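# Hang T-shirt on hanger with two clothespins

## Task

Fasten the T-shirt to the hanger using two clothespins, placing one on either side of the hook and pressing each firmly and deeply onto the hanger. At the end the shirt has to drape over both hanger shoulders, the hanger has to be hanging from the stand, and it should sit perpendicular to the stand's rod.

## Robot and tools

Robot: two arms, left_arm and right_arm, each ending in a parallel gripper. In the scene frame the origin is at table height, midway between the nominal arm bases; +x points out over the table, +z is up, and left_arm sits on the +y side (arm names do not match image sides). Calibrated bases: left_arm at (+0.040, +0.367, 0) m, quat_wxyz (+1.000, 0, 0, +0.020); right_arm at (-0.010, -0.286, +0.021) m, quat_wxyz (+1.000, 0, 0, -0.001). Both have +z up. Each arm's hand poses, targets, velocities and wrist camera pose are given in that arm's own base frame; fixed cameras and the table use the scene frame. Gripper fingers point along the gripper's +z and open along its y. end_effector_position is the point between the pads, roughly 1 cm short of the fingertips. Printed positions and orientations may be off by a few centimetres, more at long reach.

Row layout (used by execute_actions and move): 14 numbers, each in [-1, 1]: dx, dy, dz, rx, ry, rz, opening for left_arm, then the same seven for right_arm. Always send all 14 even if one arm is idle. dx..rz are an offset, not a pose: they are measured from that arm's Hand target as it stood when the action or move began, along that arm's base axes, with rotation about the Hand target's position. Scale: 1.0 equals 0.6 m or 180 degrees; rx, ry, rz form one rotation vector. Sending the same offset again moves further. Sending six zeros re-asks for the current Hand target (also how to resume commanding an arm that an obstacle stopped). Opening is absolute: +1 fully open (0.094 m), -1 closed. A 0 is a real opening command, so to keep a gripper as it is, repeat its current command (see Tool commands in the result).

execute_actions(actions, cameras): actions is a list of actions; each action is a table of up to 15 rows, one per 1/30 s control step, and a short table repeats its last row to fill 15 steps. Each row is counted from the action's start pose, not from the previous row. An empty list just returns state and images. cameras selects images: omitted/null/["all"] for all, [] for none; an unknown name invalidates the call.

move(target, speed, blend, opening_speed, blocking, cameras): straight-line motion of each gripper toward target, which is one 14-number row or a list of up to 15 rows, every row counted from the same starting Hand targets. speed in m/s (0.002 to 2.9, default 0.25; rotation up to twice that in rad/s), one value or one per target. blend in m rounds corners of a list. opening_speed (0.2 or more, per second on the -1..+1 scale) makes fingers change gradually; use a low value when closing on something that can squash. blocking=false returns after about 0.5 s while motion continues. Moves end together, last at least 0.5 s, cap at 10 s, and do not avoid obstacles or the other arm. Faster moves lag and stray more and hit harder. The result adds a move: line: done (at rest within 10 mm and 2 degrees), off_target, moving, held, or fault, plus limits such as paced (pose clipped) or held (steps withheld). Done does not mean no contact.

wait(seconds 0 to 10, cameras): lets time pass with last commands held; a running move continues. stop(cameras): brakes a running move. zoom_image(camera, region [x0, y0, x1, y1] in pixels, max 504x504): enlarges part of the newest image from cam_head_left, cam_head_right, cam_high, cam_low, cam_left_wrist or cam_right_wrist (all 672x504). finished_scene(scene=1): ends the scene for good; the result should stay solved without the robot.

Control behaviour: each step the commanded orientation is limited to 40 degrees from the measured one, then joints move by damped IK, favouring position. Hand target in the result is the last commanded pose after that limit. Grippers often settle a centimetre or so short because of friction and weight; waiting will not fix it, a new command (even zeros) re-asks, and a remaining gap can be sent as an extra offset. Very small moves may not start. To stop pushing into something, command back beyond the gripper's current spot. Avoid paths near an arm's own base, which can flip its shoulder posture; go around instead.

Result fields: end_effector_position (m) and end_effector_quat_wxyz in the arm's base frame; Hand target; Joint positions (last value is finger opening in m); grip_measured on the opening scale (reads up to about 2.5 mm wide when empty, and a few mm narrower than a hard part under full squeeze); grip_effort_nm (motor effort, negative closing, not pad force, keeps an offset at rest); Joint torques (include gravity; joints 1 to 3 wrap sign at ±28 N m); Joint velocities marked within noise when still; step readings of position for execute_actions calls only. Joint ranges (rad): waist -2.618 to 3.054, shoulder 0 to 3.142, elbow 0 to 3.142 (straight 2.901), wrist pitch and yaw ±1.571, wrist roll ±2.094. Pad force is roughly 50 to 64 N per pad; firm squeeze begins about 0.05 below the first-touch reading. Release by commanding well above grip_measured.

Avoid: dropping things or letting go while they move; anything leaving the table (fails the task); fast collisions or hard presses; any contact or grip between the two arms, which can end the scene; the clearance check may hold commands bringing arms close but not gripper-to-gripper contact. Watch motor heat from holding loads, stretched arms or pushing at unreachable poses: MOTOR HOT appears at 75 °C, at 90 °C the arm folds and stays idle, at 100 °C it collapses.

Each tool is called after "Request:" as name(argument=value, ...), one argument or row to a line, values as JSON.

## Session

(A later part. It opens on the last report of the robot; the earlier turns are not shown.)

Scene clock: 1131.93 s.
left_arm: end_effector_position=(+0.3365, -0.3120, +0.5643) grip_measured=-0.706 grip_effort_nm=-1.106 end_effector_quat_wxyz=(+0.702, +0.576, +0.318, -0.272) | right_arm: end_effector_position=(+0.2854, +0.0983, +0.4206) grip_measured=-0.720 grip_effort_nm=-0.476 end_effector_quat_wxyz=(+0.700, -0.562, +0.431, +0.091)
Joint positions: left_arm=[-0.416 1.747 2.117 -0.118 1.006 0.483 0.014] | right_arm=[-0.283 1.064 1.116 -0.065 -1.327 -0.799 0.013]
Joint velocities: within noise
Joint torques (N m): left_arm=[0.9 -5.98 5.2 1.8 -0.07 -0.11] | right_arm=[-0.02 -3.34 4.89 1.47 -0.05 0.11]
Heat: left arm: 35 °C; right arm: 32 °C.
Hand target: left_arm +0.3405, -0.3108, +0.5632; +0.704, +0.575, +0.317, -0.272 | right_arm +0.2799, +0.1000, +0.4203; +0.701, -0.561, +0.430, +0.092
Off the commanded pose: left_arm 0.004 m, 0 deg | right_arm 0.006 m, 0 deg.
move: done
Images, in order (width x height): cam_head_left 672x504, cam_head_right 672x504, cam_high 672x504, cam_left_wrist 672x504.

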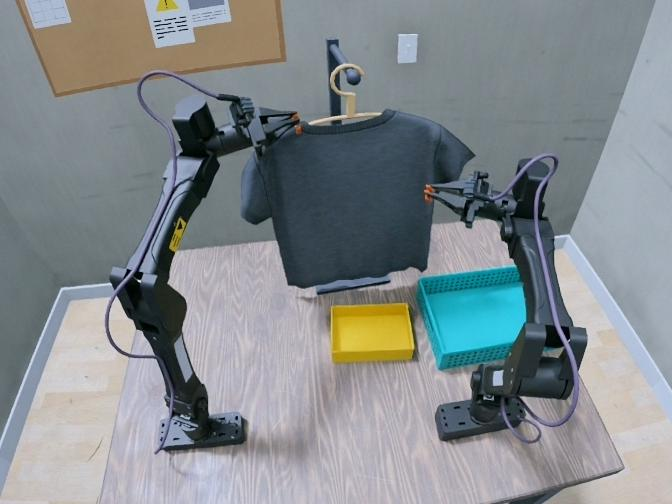

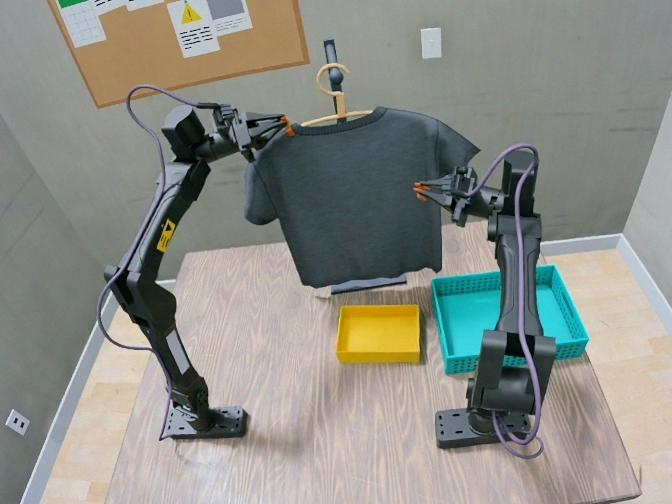

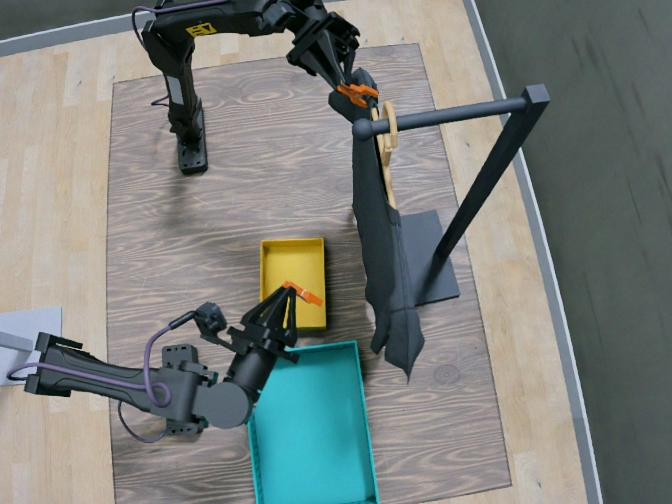

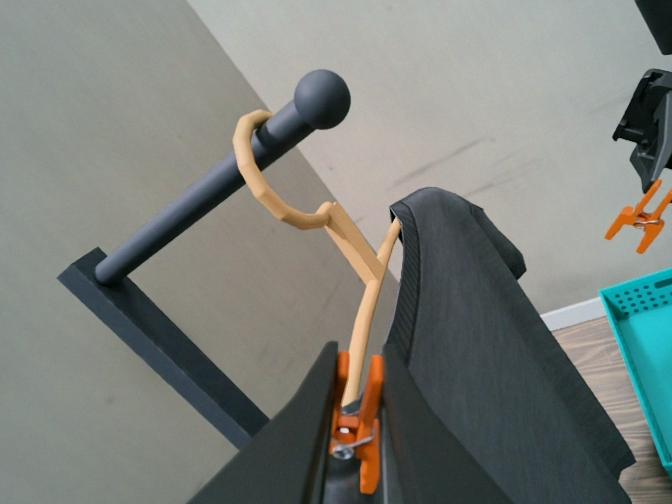

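Request:
move(
  target=[
    [-0.0444,0,0.0427,0,0,0,-0.75,0,0,0,0,0,0,-0.72],
    [-0.0142,0.0113,0.0730,-0.0439,0.1625,-0.0294,-0.75,0,0,0,0,0,0,-0.72],
  ],
  speed=0.12,
  cameras=["cam_head_left", "cam_high", "cam_left_wrist"],
)

Request:
zoom_image(
  camera="cam_high",
  region=[300, 60, 400, 135],
)

Request:
zoom_image(
  camera="cam_head_left",
  region=[270, 90, 350, 150],
)

Request:
zoom_image(
  camera="cam_left_wrist",
  region=[200, 200, 500, 504],
)

Scene clock: 1170.53 s.
left_arm: end_effector_position=(+0.3312, -0.3078, +0.5970) grip_measured=-0.706 grip_effort_nm=-1.101 end_effector_quat_wxyz=(+0.611, +0.453, +0.450, -0.467) | right_arm: end_effector_position=(+0.2854, +0.0983, +0.4206) grip_measured=-0.716 grip_effort_nm=-0.593 end_effector_quat_wxyz=(+0.700, -0.562, +0.431, +0.091)
Joint positions: left_arm=[-0.413 1.794 2.262 -0.119 1 -0.161 0.014] | right_arm=[-0.283 1.064 1.116 -0.065 -1.327 -0.799 0.013]
Joint velocities: within noise
Joint torques (N m): left_arm=[0.68 -5.81 7.09 1.74 -0.18 -0.1] | right_arm=[-0.03 -3.29 5.03 1.43 -0.08 0.13]
Heat: left arm: 36 °C; right arm: 32 °C.
Hand target: left_arm +0.3321, -0.3040, +0.6069; +0.625, +0.452, +0.438, -0.461 | right_arm +0.2799, +0.1000, +0.4203; +0.701, -0.561, +0.430, +0.093
Off the commanded pose: left_arm 0.011 m, 2 deg | right_arm 0.006 m, 0 deg.
move: off_target (left_arm)
Images, in order (width x height): cam_head_left 672x504, cam_high 672x504, cam_left_wrist 672x504.

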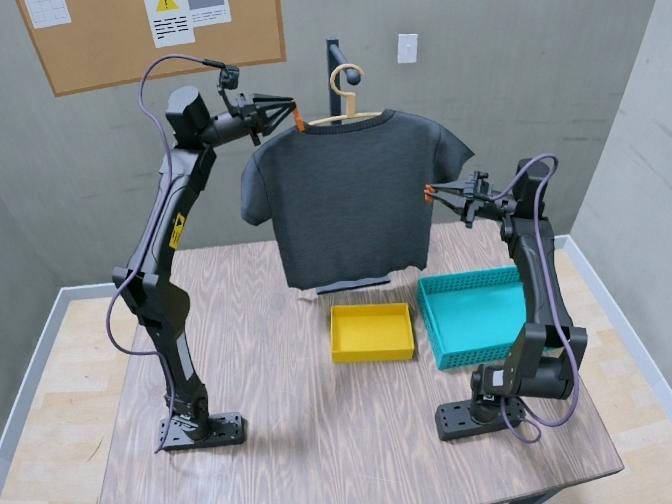

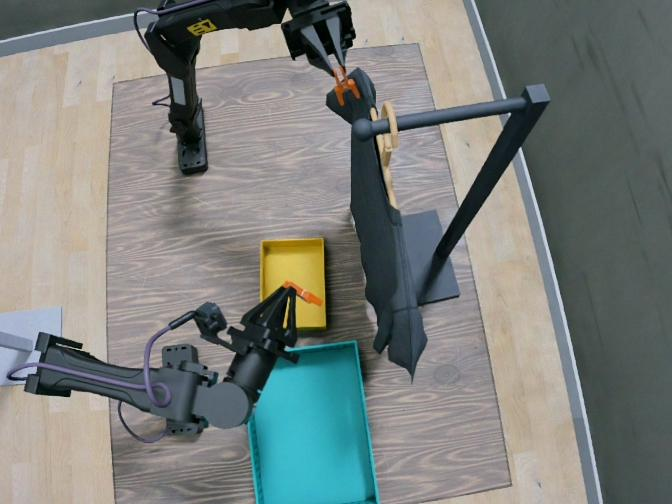

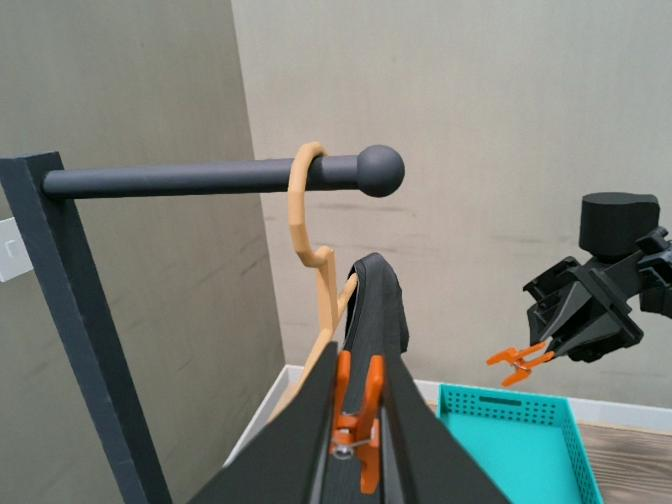

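Scaled by 5.040 from the camera's 672x504 image, which has a finer 960x720 frame.

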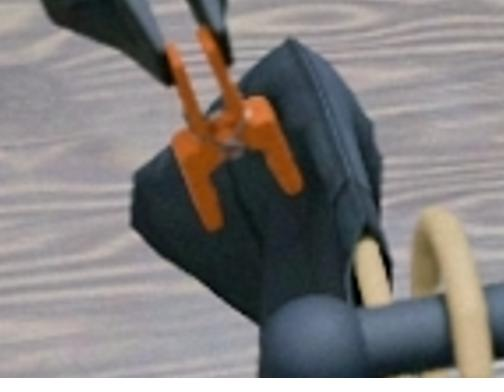

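Scaled by 6.300 from the camera's 672x504 image, which has a finer 960x720 frame.

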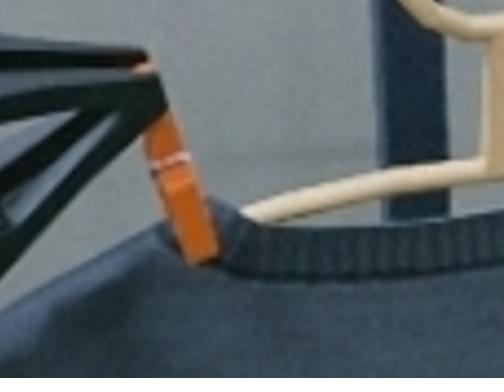

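Scaled by 1.658 from the camera's 672x504 image, which has a finer 960x720 frame.

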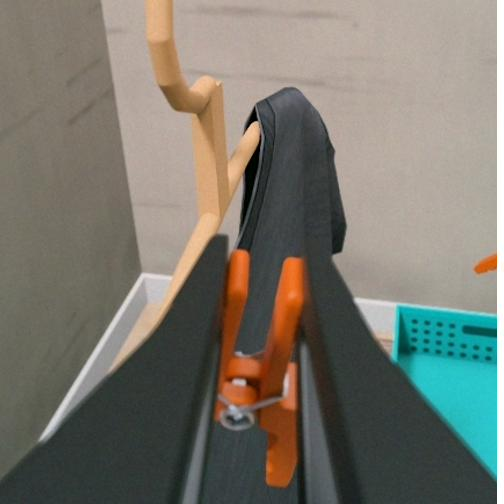

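Request:
zoom_image(
  camera="cam_high",
  region=[300, 50, 560, 250],
)

Scaled by 1.938 from the camera's 672x504 image, which has a finer 960x720 frame.

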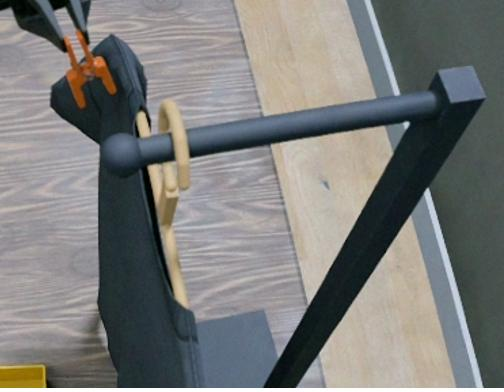

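Request:
move(
  target=[
    [0.0082,0.0083,0.0202,0,0,0,-0.75,0,0,0,0,0,0,-0.72],
    [0.0473,0.0133,0.0202,0,0,0,-0.75,0,0,0,0,0,0,-0.72],
  ],
  speed=0.08,
  cameras=["cam_head_left", "cam_high", "cam_left_wrist"],
)

Request:
zoom_image(
  camera="cam_high",
  region=[300, 60, 400, 135],
)

Request:
zoom_image(
  camera="cam_head_left",
  region=[270, 90, 350, 150],
)

Request:
zoom_image(
  camera="cam_left_wrist",
  region=[200, 200, 500, 504],
)

Scene clock: 1202.83 s.
left_arm: end_effector_position=(+0.3579, -0.2975, +0.6196) grip_measured=-0.706 grip_effort_nm=-1.101 end_effector_quat_wxyz=(+0.626, +0.452, +0.436, -0.462) | right_arm: end_effector_position=(+0.2854, +0.0983, +0.4206) grip_measured=-0.720 grip_effort_nm=-0.227 end_effector_quat_wxyz=(+0.700, -0.562, +0.431, +0.091)
Joint positions: left_arm=[-0.36 2.02 2.671 -0.221 1.038 -0.208 0.014] | right_arm=[-0.283 1.064 1.116 -0.065 -1.327 -0.799 0.013]
Joint velocities: left_arm=[within noise] | right_arm=[0.002 -0.002 -0.012 0.007 -0.095 -0.007 -0.004]
Joint torques (N m): left_arm=[0.47 -6.43 6.22 1.38 -0.16 -0.03] | right_arm=[0.06 -3.28 4.97 1.47 -0.06 0.13]
Heat: left arm: 35 °C; right arm: 32 °C.
Hand target: left_arm +0.3604, -0.2959, +0.6191; +0.625, +0.452, +0.438, -0.461 | right_arm +0.2799, +0.1000, +0.4203; +0.701, -0.561, +0.430, +0.093
Off the commanded pose: left_arm 0.003 m, 0 deg | right_arm 0.006 m, 0 deg.
move: done
Images, in order (width x height): cam_head_left 672x504, cam_high 672x504, cam_left_wrist 672x504.

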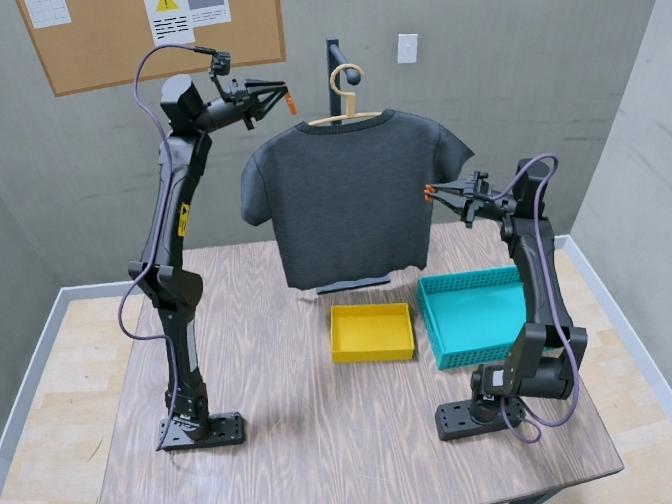

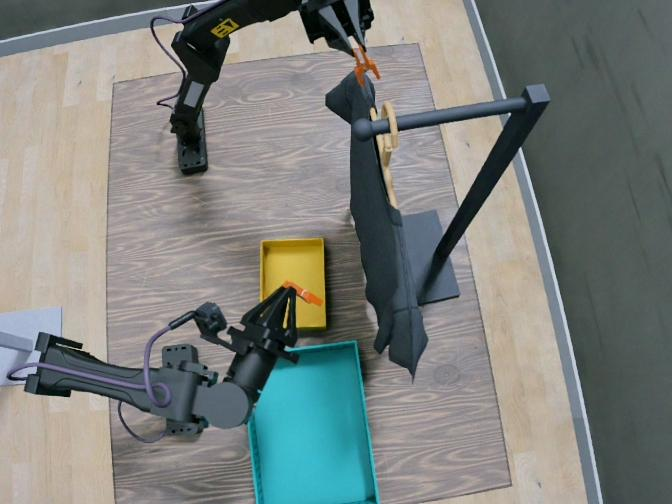

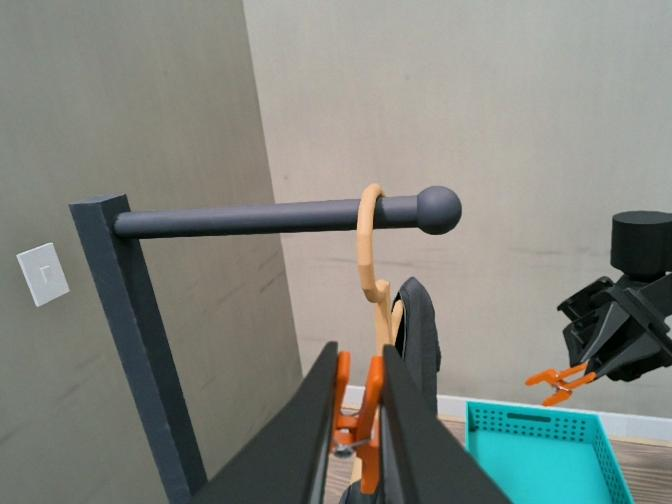

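Scaled by 5.040 from the camera's 672x504 image, which has a finer 960x720 frame.

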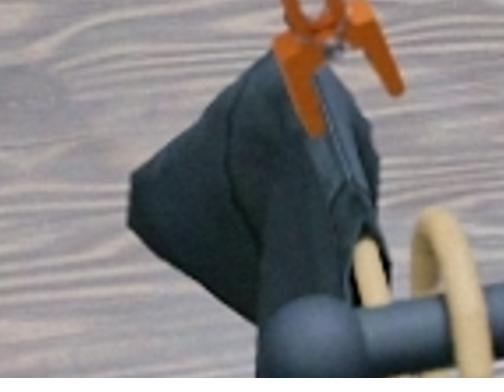

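Scaled by 6.300 from the camera's 672x504 image, which has a finer 960x720 frame.

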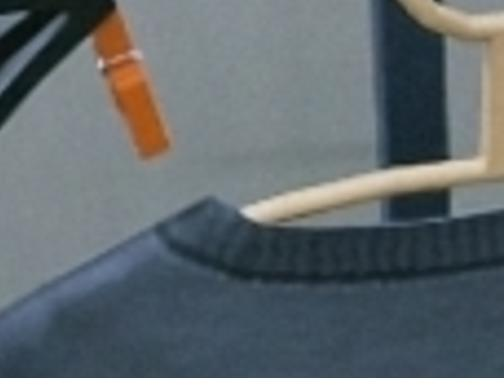

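Scaled by 1.658 from the camera's 672x504 image, which has a finer 960x720 frame.

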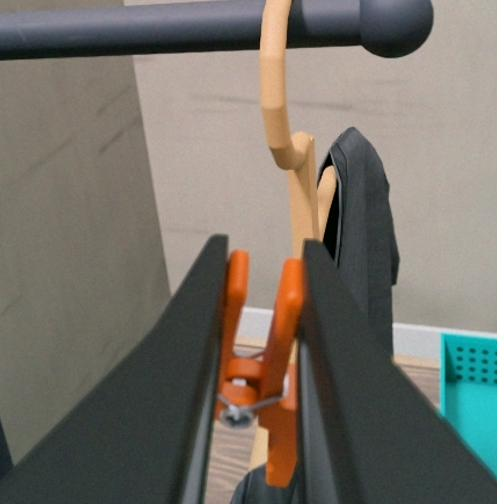

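Request:
move(
  target=[
    [-0.0142,0.005,0.0,0,0,0,-0.75,0,0,0,0,0,0,-0.72],
    [-0.0057,0.0,-0.0283,0,0,0,-0.75,0,0,0,0,0,0,-0.72],
  ],
  speed=0.06,
  cameras=["cam_head_left", "cam_head_right", "cam_high", "cam_left_wrist"],
)

Request:
zoom_image(
  camera="cam_high",
  region=[300, 60, 400, 135],
)

Request:
zoom_image(
  camera="cam_head_left",
  region=[270, 90, 350, 150],
)

Request:
zoom_image(
  camera="cam_head_right",
  region=[260, 90, 340, 150],
)

Request:
zoom_image(
  camera="cam_left_wrist",
  region=[200, 200, 500, 504],
)

Scene clock: 1232.47 s.
left_arm: end_effector_position=(+0.3729, -0.3035, +0.5837) grip_measured=-0.706 grip_effort_nm=-1.101 end_effector_quat_wxyz=(+0.610, +0.448, +0.457, -0.468) | right_arm: end_effector_position=(+0.2854, +0.0983, +0.4206) grip_measured=-0.720 grip_effort_nm=-0.466 end_effector_quat_wxyz=(+0.700, -0.562, +0.431, +0.091)
Joint positions: left_arm=[-0.36 1.922 2.369 -0.082 1.041 -0.197 0.014] | right_arm=[-0.283 1.064 1.116 -0.065 -1.327 -0.799 0.013]
Joint velocities: within noise
Joint torques (N m): left_arm=[0.4 -10.1 4.88 1.73 -0.16 -0.08] | right_arm=[0.01 -3.36 5.03 1.45 -0.03 0.13]
Heat: left arm: 35 °C; right arm: 32 °C.
Hand target: left_arm +0.3571, -0.2960, +0.6020; +0.625, +0.452, +0.438, -0.461 | right_arm +0.2799, +0.1000, +0.4203; +0.701, -0.561, +0.430, +0.093
Off the commanded pose: left_arm 0.025 m, 3 deg | right_arm 0.006 m, 0 deg.
move: off_target (left_arm)
Images, in order (width x height): cam_head_left 672x504, cam_head_right 672x504, cam_high 672x504, cam_left_wrist 672x504.

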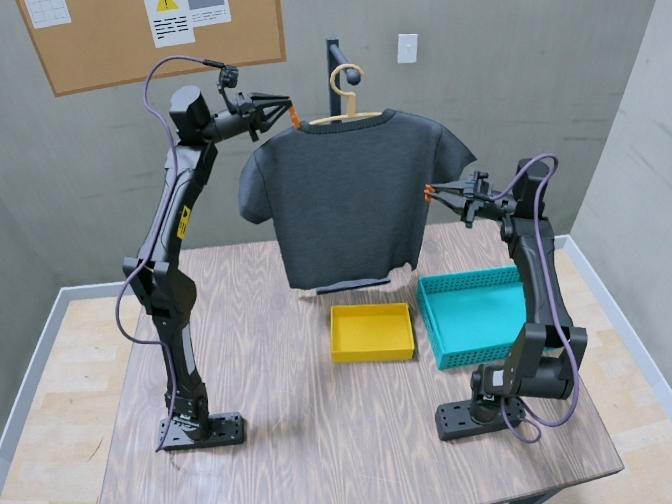

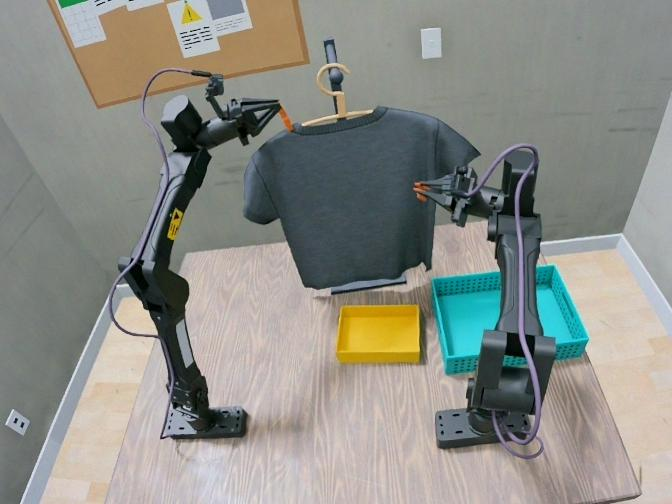

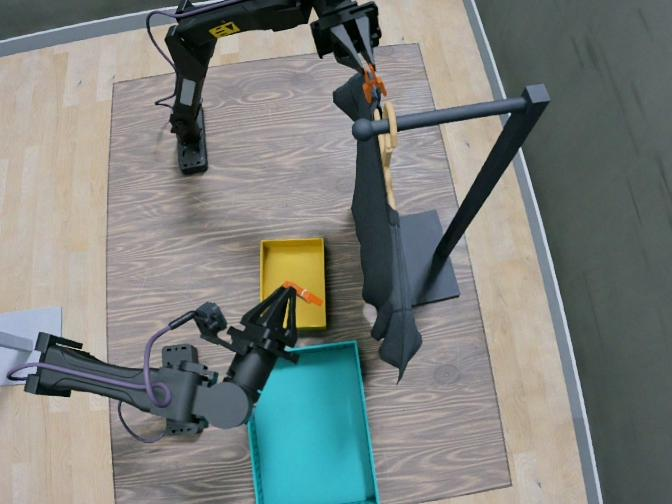

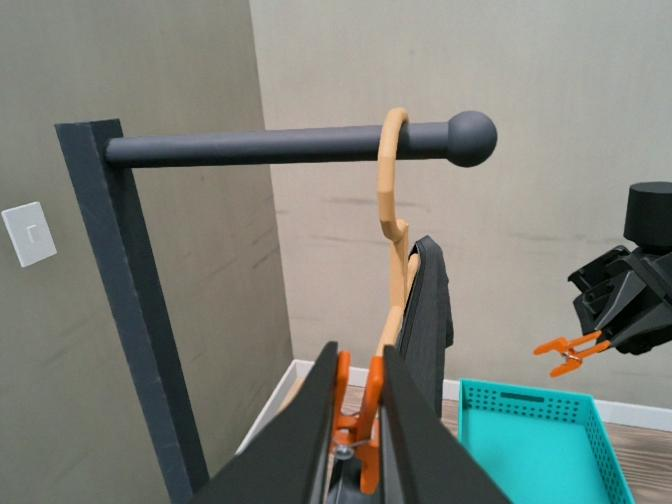

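Scaled by 5.040 from the camera's 672x504 image, which has a finer 960x720 frame.

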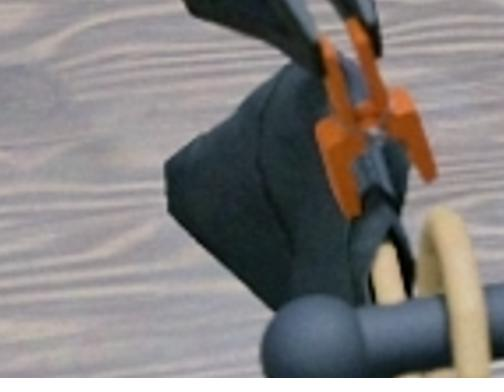

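Scaled by 6.300 from the camera's 672x504 image, which has a finer 960x720 frame.

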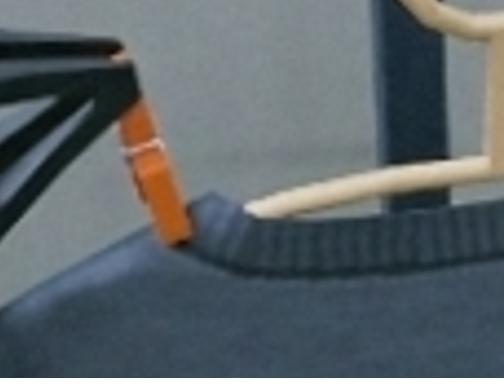

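Scaled by 6.300 from the camera's 672x504 image, which has a finer 960x720 frame.

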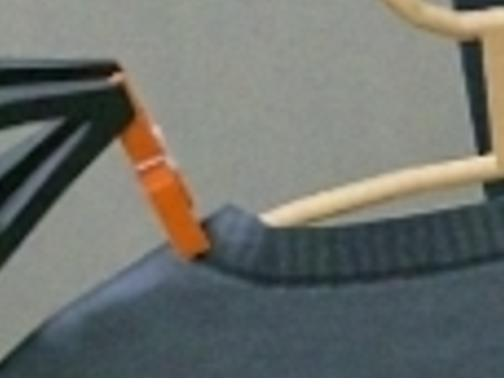

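Scaled by 1.658 from the camera's 672x504 image, which has a finer 960x720 frame.

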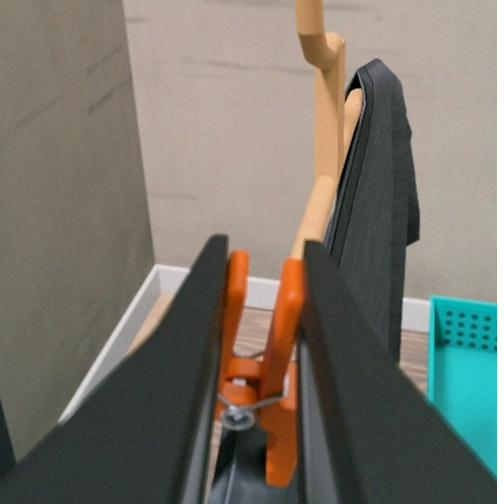

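Request:
move(
  target=[-0.0167,0.0,-0.005,0,0,0,-0.75,0,0,0,0,0,0,-0.72],
  speed=0.05,
  cameras=["cam_high", "cam_left_wrist"],
)

Request:
zoom_image(
  camera="cam_high",
  region=[300, 60, 400, 135],
)

Scene clock: 1254.23 s.
left_arm: end_effector_position=(+0.3640, -0.3001, +0.5808) grip_measured=-0.706 grip_effort_nm=-1.101 end_effector_quat_wxyz=(+0.607, +0.447, +0.460, -0.469) | right_arm: end_effector_position=(+0.2854, +0.0983, +0.4206) grip_measured=-0.716 grip_effort_nm=-0.589 end_effector_quat_wxyz=(+0.700, -0.562, +0.431, +0.091)
Joint positions: left_arm=[-0.36 1.86 2.272 -0.053 1.041 -0.198 0.014] | right_arm=[-0.283 1.064 1.116 -0.065 -1.327 -0.799 0.013]
Joint velocities: within noise
Joint torques (N m): left_arm=[-0.36 -9.83 4.75 1.71 -0.21 0.03] | right_arm=[-0.06 -3.41 4.93 1.44 -0.05 0.11]
Heat: left arm: 36 °C; right arm: 32 °C.
Hand target: left_arm +0.3470, -0.2960, +0.5990; +0.625, +0.452, +0.438, -0.461 | right_arm +0.2799, +0.1000, +0.4203; +0.701, -0.561, +0.430, +0.093
Off the commanded pose: left_arm 0.025 m, 3 deg | right_arm 0.006 m, 0 deg.
move: off_target (left_arm)
Images, in order (width x height): cam_high 672x504, cam_left_wrist 672x504.

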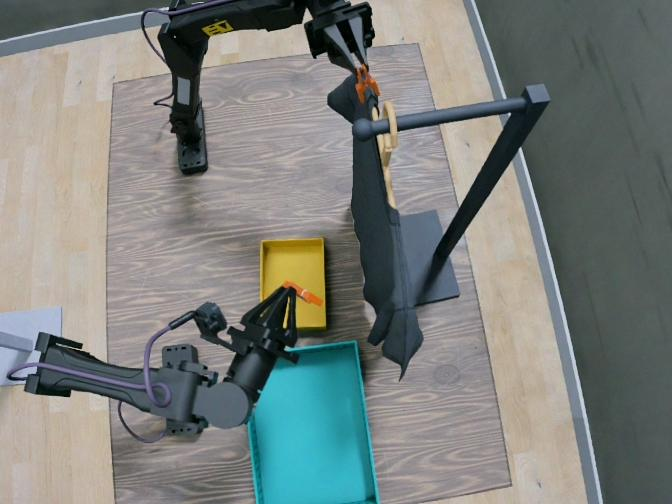

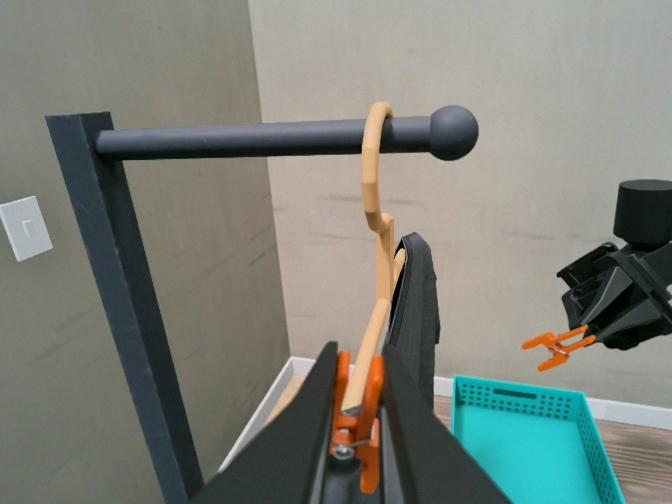

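Scaled by 5.040 from the camera's 672x504 image, which has a finer 960x720 frame.

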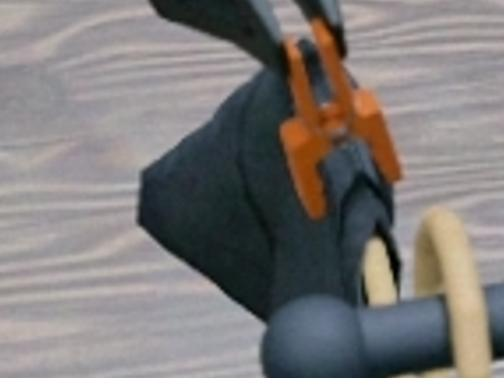

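Request:
zoom_image(
  camera="cam_left_wrist",
  region=[250, 240, 470, 504],
)

Scaled by 1.909 from the camera's 672x504 image, which has a finer 960x720 frame.

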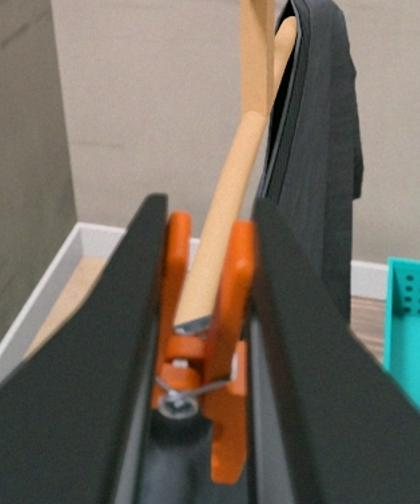

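Request:
move(
  target=[0.004,-0.003,-0.0217,0,0,0,-0.75,0,0,0,0,0,0,-0.72],
  speed=0.05,
  cameras=["cam_high", "cam_head_left", "cam_left_wrist"],
)

Request:
zoom_image(
  camera="cam_high",
  region=[300, 60, 400, 135],
)

Request:
zoom_image(
  camera="cam_head_left",
  region=[270, 90, 350, 150],
)

Request:
zoom_image(
  camera="cam_left_wrist",
  region=[250, 240, 470, 504],
)

Scene clock: 1270.87 s.
left_arm: end_effector_position=(+0.3673, -0.3013, +0.5661) grip_measured=-0.706 grip_effort_nm=-1.096 end_effector_quat_wxyz=(+0.606, +0.447, +0.461, -0.469) | right_arm: end_effector_position=(+0.2854, +0.0983, +0.4206) grip_measured=-0.717 grip_effort_nm=-0.481 end_effector_quat_wxyz=(+0.700, -0.562, +0.431, +0.091)
Joint positions: left_arm=[-0.36 1.828 2.161 0.021 1.041 -0.197 0.014] | right_arm=[-0.283 1.064 1.116 -0.065 -1.327 -0.799 0.013]
Joint velocities: left_arm=[within noise] | right_arm=[0.002 0.007 -0.007 -0.007 0.007 0.007 0.005]
Joint torques (N m): left_arm=[-0.62 -9.88 5.05 1.76 -0.27 0.02] | right_arm=[0.09 -3.23 4.94 1.47 -0.05 0.1]
Heat: left arm: 37 °C; right arm: 32 °C.
Hand target: left_arm +0.3494, -0.2978, +0.5861; +0.625, +0.452, +0.438, -0.461 | right_arm +0.2799, +0.1000, +0.4203; +0.701, -0.561, +0.430, +0.093
Off the commanded pose: left_arm 0.027 m, 4 deg | right_arm 0.006 m, 0 deg.
move: off_target (left_arm)
Images, in order (width x height): cam_head_left 672x504, cam_high 672x504, cam_left_wrist 672x504.

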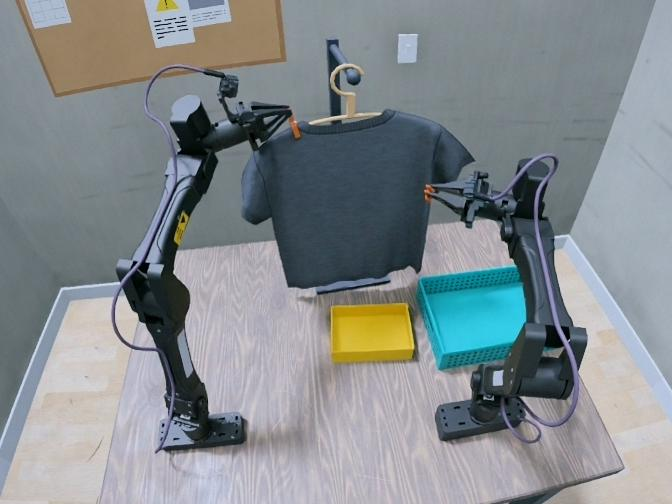

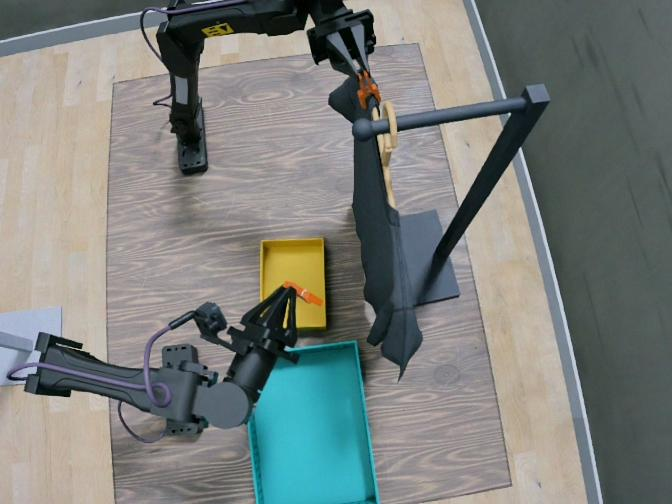

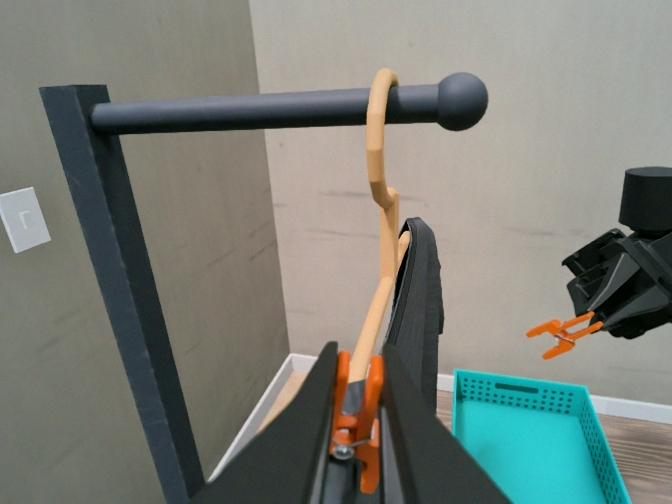

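Scaled by 5.040 from the camera's 672x504 image, which has a finer 960x720 frame.

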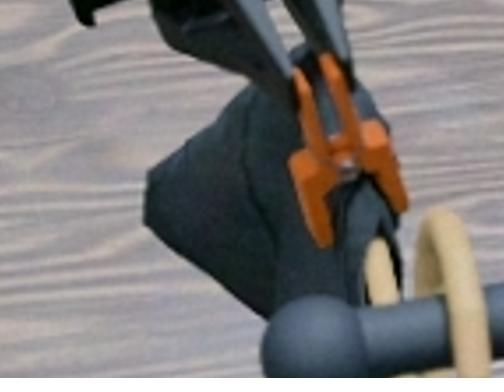

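Scaled by 6.300 from the camera's 672x504 image, which has a finer 960x720 frame.

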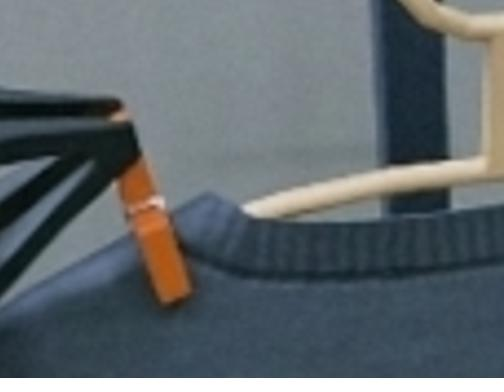

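Scaled by 1.909 from the camera's 672x504 image, which has a finer 960x720 frame.

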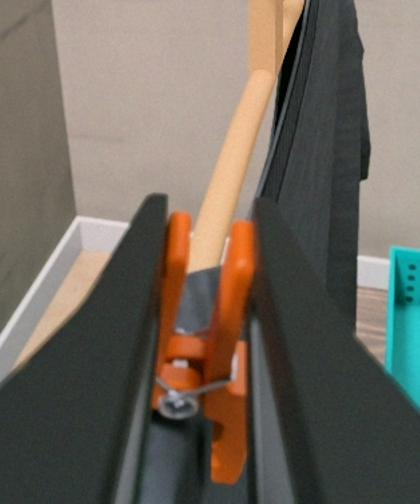

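Request:
move(
  target=[0.002,-0.0015,-0.0097,0,0,0,-0.75,0,0,0,0,0,0,-0.72],
  speed=0.05,
  cameras=["cam_high", "cam_head_left", "cam_left_wrist"],
)

Request:
zoom_image(
  camera="cam_head_left",
  region=[270, 90, 350, 150],
)

Request:
zoom_image(
  camera="cam_left_wrist",
  region=[250, 240, 470, 504],
)

Request:
zoom_image(
  camera="cam_high",
  region=[300, 60, 400, 135],
)

Scene clock: 1279.87 s.
left_arm: end_effector_position=(+0.3686, -0.3018, +0.5603) grip_measured=-0.706 grip_effort_nm=-1.096 end_effector_quat_wxyz=(+0.606, +0.447, +0.461, -0.469) | right_arm: end_effector_position=(+0.2854, +0.0983, +0.4206) grip_measured=-0.720 grip_effort_nm=-0.471 end_effector_quat_wxyz=(+0.700, -0.562, +0.431, +0.091)
Joint positions: left_arm=[-0.36 1.818 2.12 0.051 1.041 -0.197 0.014] | right_arm=[-0.283 1.064 1.116 -0.065 -1.327 -0.799 0.013]
Joint velocities: within noise
Joint torques (N m): left_arm=[-0.7 -10.19 5.18 1.7 -0.35 0.05] | right_arm=[0.08 -3.3 4.88 1.48 -0.04 0.1]
Heat: left arm: 38 °C; right arm: 32 °C.
Hand target: left_arm +0.3506, -0.2987, +0.5803; +0.625, +0.452, +0.438, -0.461 | right_arm +0.2799, +0.1000, +0.4203; +0.701, -0.561, +0.430, +0.093
Off the commanded pose: left_arm 0.027 m, 4 deg | right_arm 0.006 m, 0 deg.
move: off_target (left_arm)
Images, in order (width x height): cam_head_left 672x504, cam_high 672x504, cam_left_wrist 672x504.

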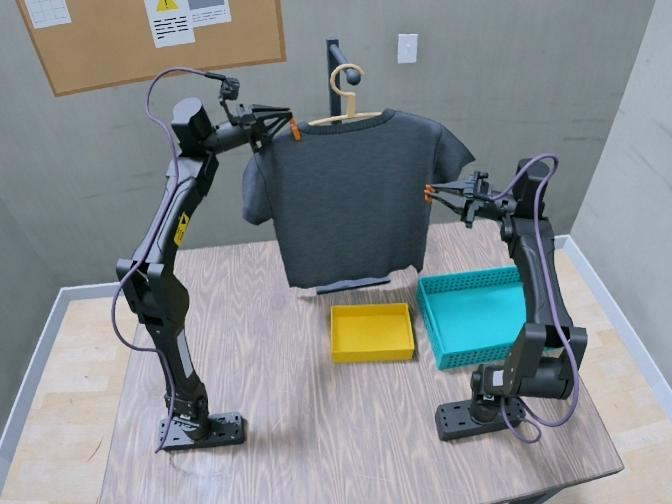

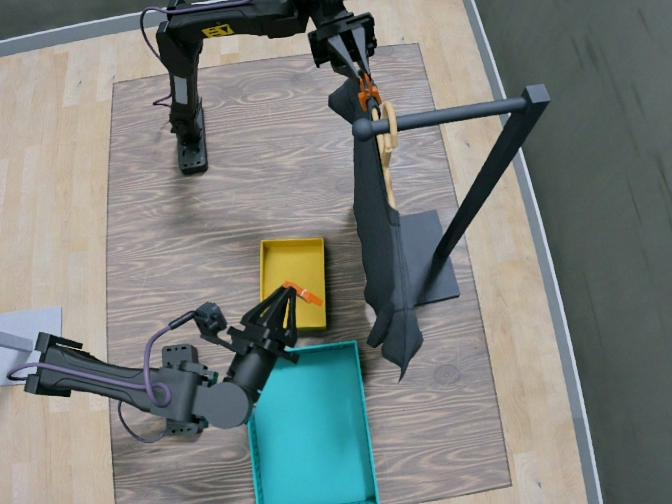

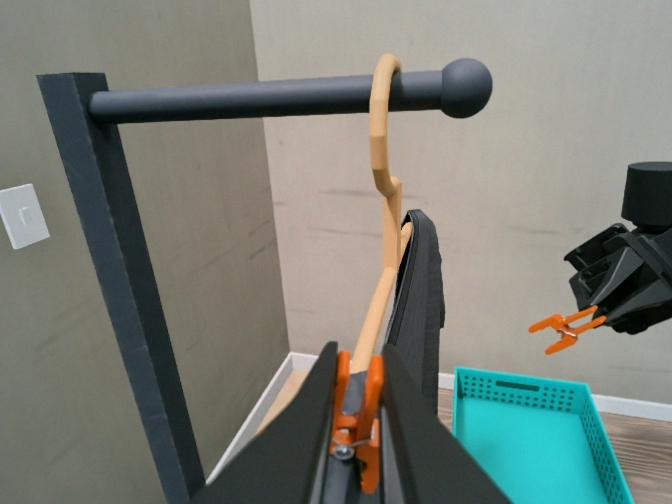

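Scaled by 6.300 from the camera's 672x504 image, which has a finer 960x720 frame.

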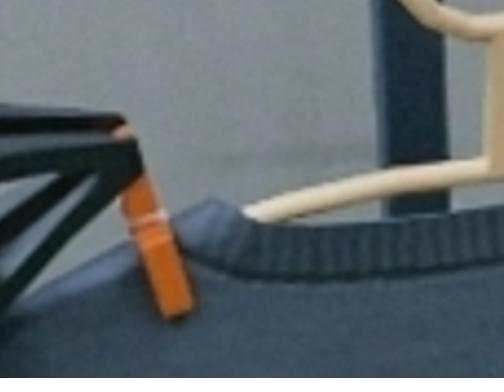

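Scaled by 1.909 from the camera's 672x504 image, which has a finer 960x720 frame.

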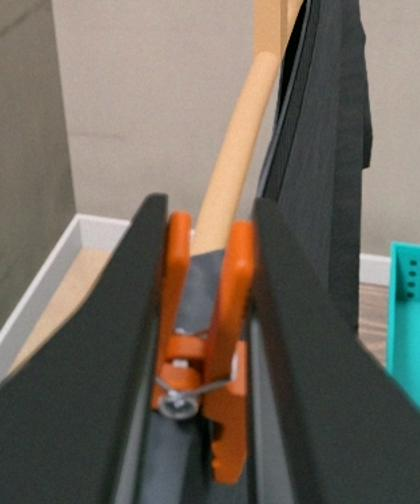

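Scaled by 5.040 from the camera's 672x504 image, which has a finer 960x720 frame.

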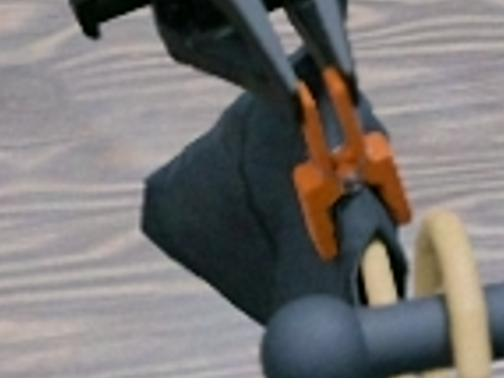

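Request:
move(
  target=[0.001,-0.001,-0.006,0,0,0,-0.75,0,0,0,0,0,0,-0.72],
  speed=0.05,
  cameras=["cam_high", "cam_head_left", "cam_head_right", "cam_left_wrist"],
)

Request:
zoom_image(
  camera="cam_head_left",
  region=[270, 90, 350, 150],
)

Request:
zoom_image(
  camera="cam_left_wrist",
  region=[250, 240, 470, 504],
)

Request:
zoom_image(
  camera="cam_high",
  region=[300, 60, 400, 135],
)

Scene clock: 1285.83 s.
left_arm: end_effector_position=(+0.3698, -0.3023, +0.5562) grip_measured=-0.706 grip_effort_nm=-1.096 end_effector_quat_wxyz=(+0.606, +0.447, +0.462, -0.469) | right_arm: end_effector_position=(+0.2854, +0.0983, +0.4206) grip_measured=-0.717 grip_effort_nm=-0.652 end_effector_quat_wxyz=(+0.700, -0.562, +0.431, +0.091)
Joint positions: left_arm=[-0.36 1.813 2.096 0.07 1.041 -0.197 0.014] | right_arm=[-0.283 1.064 1.116 -0.065 -1.327 -0.799 0.013]
Joint velocities: within noise
Joint torques (N m): left_arm=[-0.76 -10.36 5.12 1.74 -0.3 0.02] | right_arm=[-0.02 -3.34 4.81 1.48 -0.06 0.12]
Heat: left arm: 37 °C; right arm: 32 °C.
Hand target: left_arm +0.3512, -0.2993, +0.5767; +0.625, +0.452, +0.438, -0.461 | right_arm +0.2799, +0.1000, +0.4203; +0.701, -0.561, +0.430, +0.093
Off the commanded pose: left_arm 0.028 m, 4 deg | right_arm 0.006 m, 0 deg.
move: off_target (left_arm)
Images, in order (width x height): cam_head_left 672x504, cam_head_right 672x504, cam_high 672x504, cam_left_wrist 672x504.

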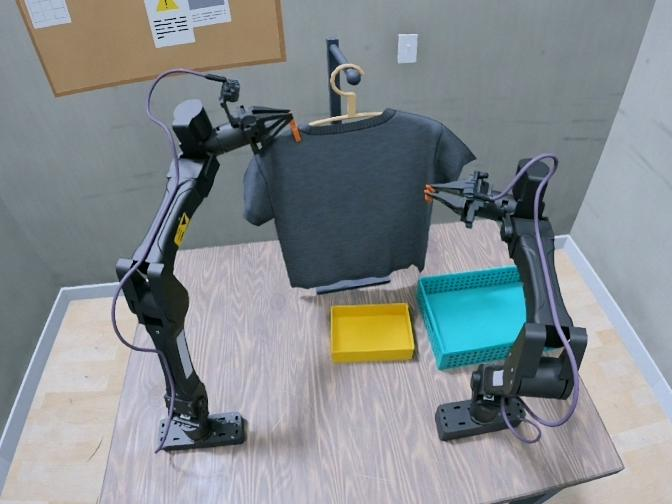

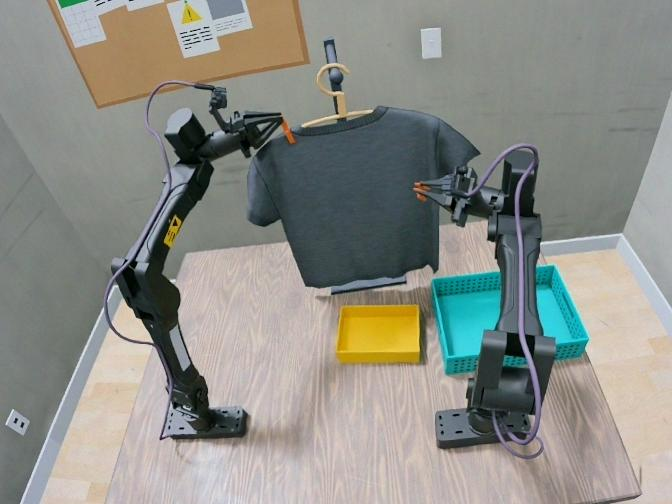

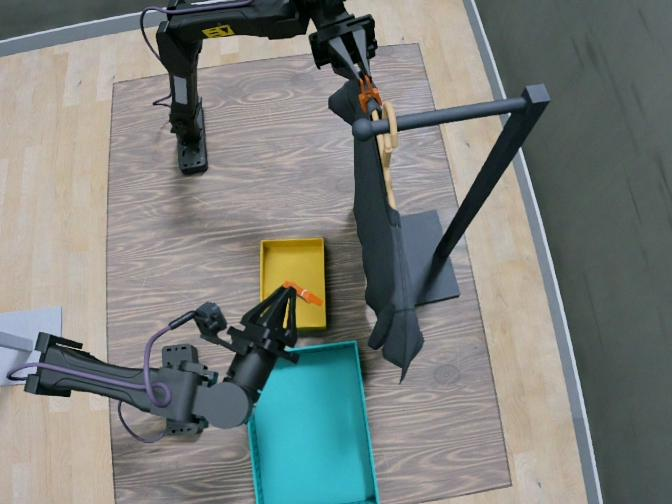

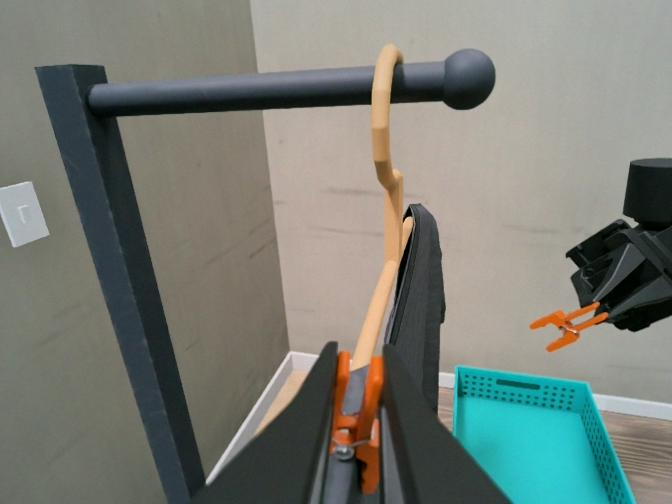

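Scaled by 6.300 from the camera's 672x504 image, which has a finer 960x720 frame.

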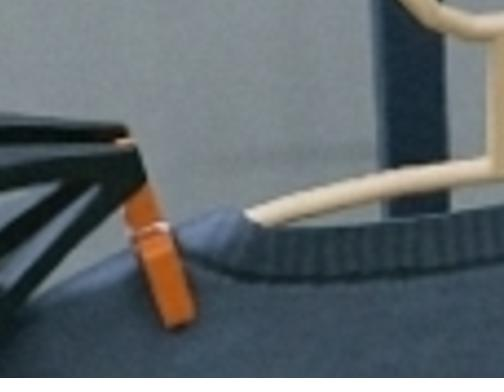

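Scaled by 1.909 from the camera's 672x504 image, which has a finer 960x720 frame.

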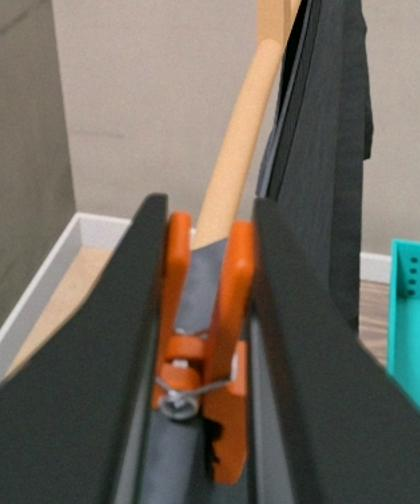

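Scaled by 5.040 from the camera's 672x504 image, which has a finer 960x720 frame.

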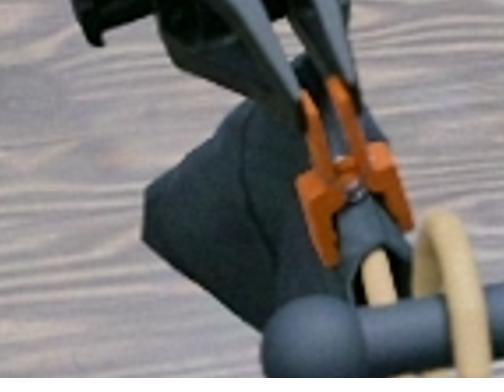

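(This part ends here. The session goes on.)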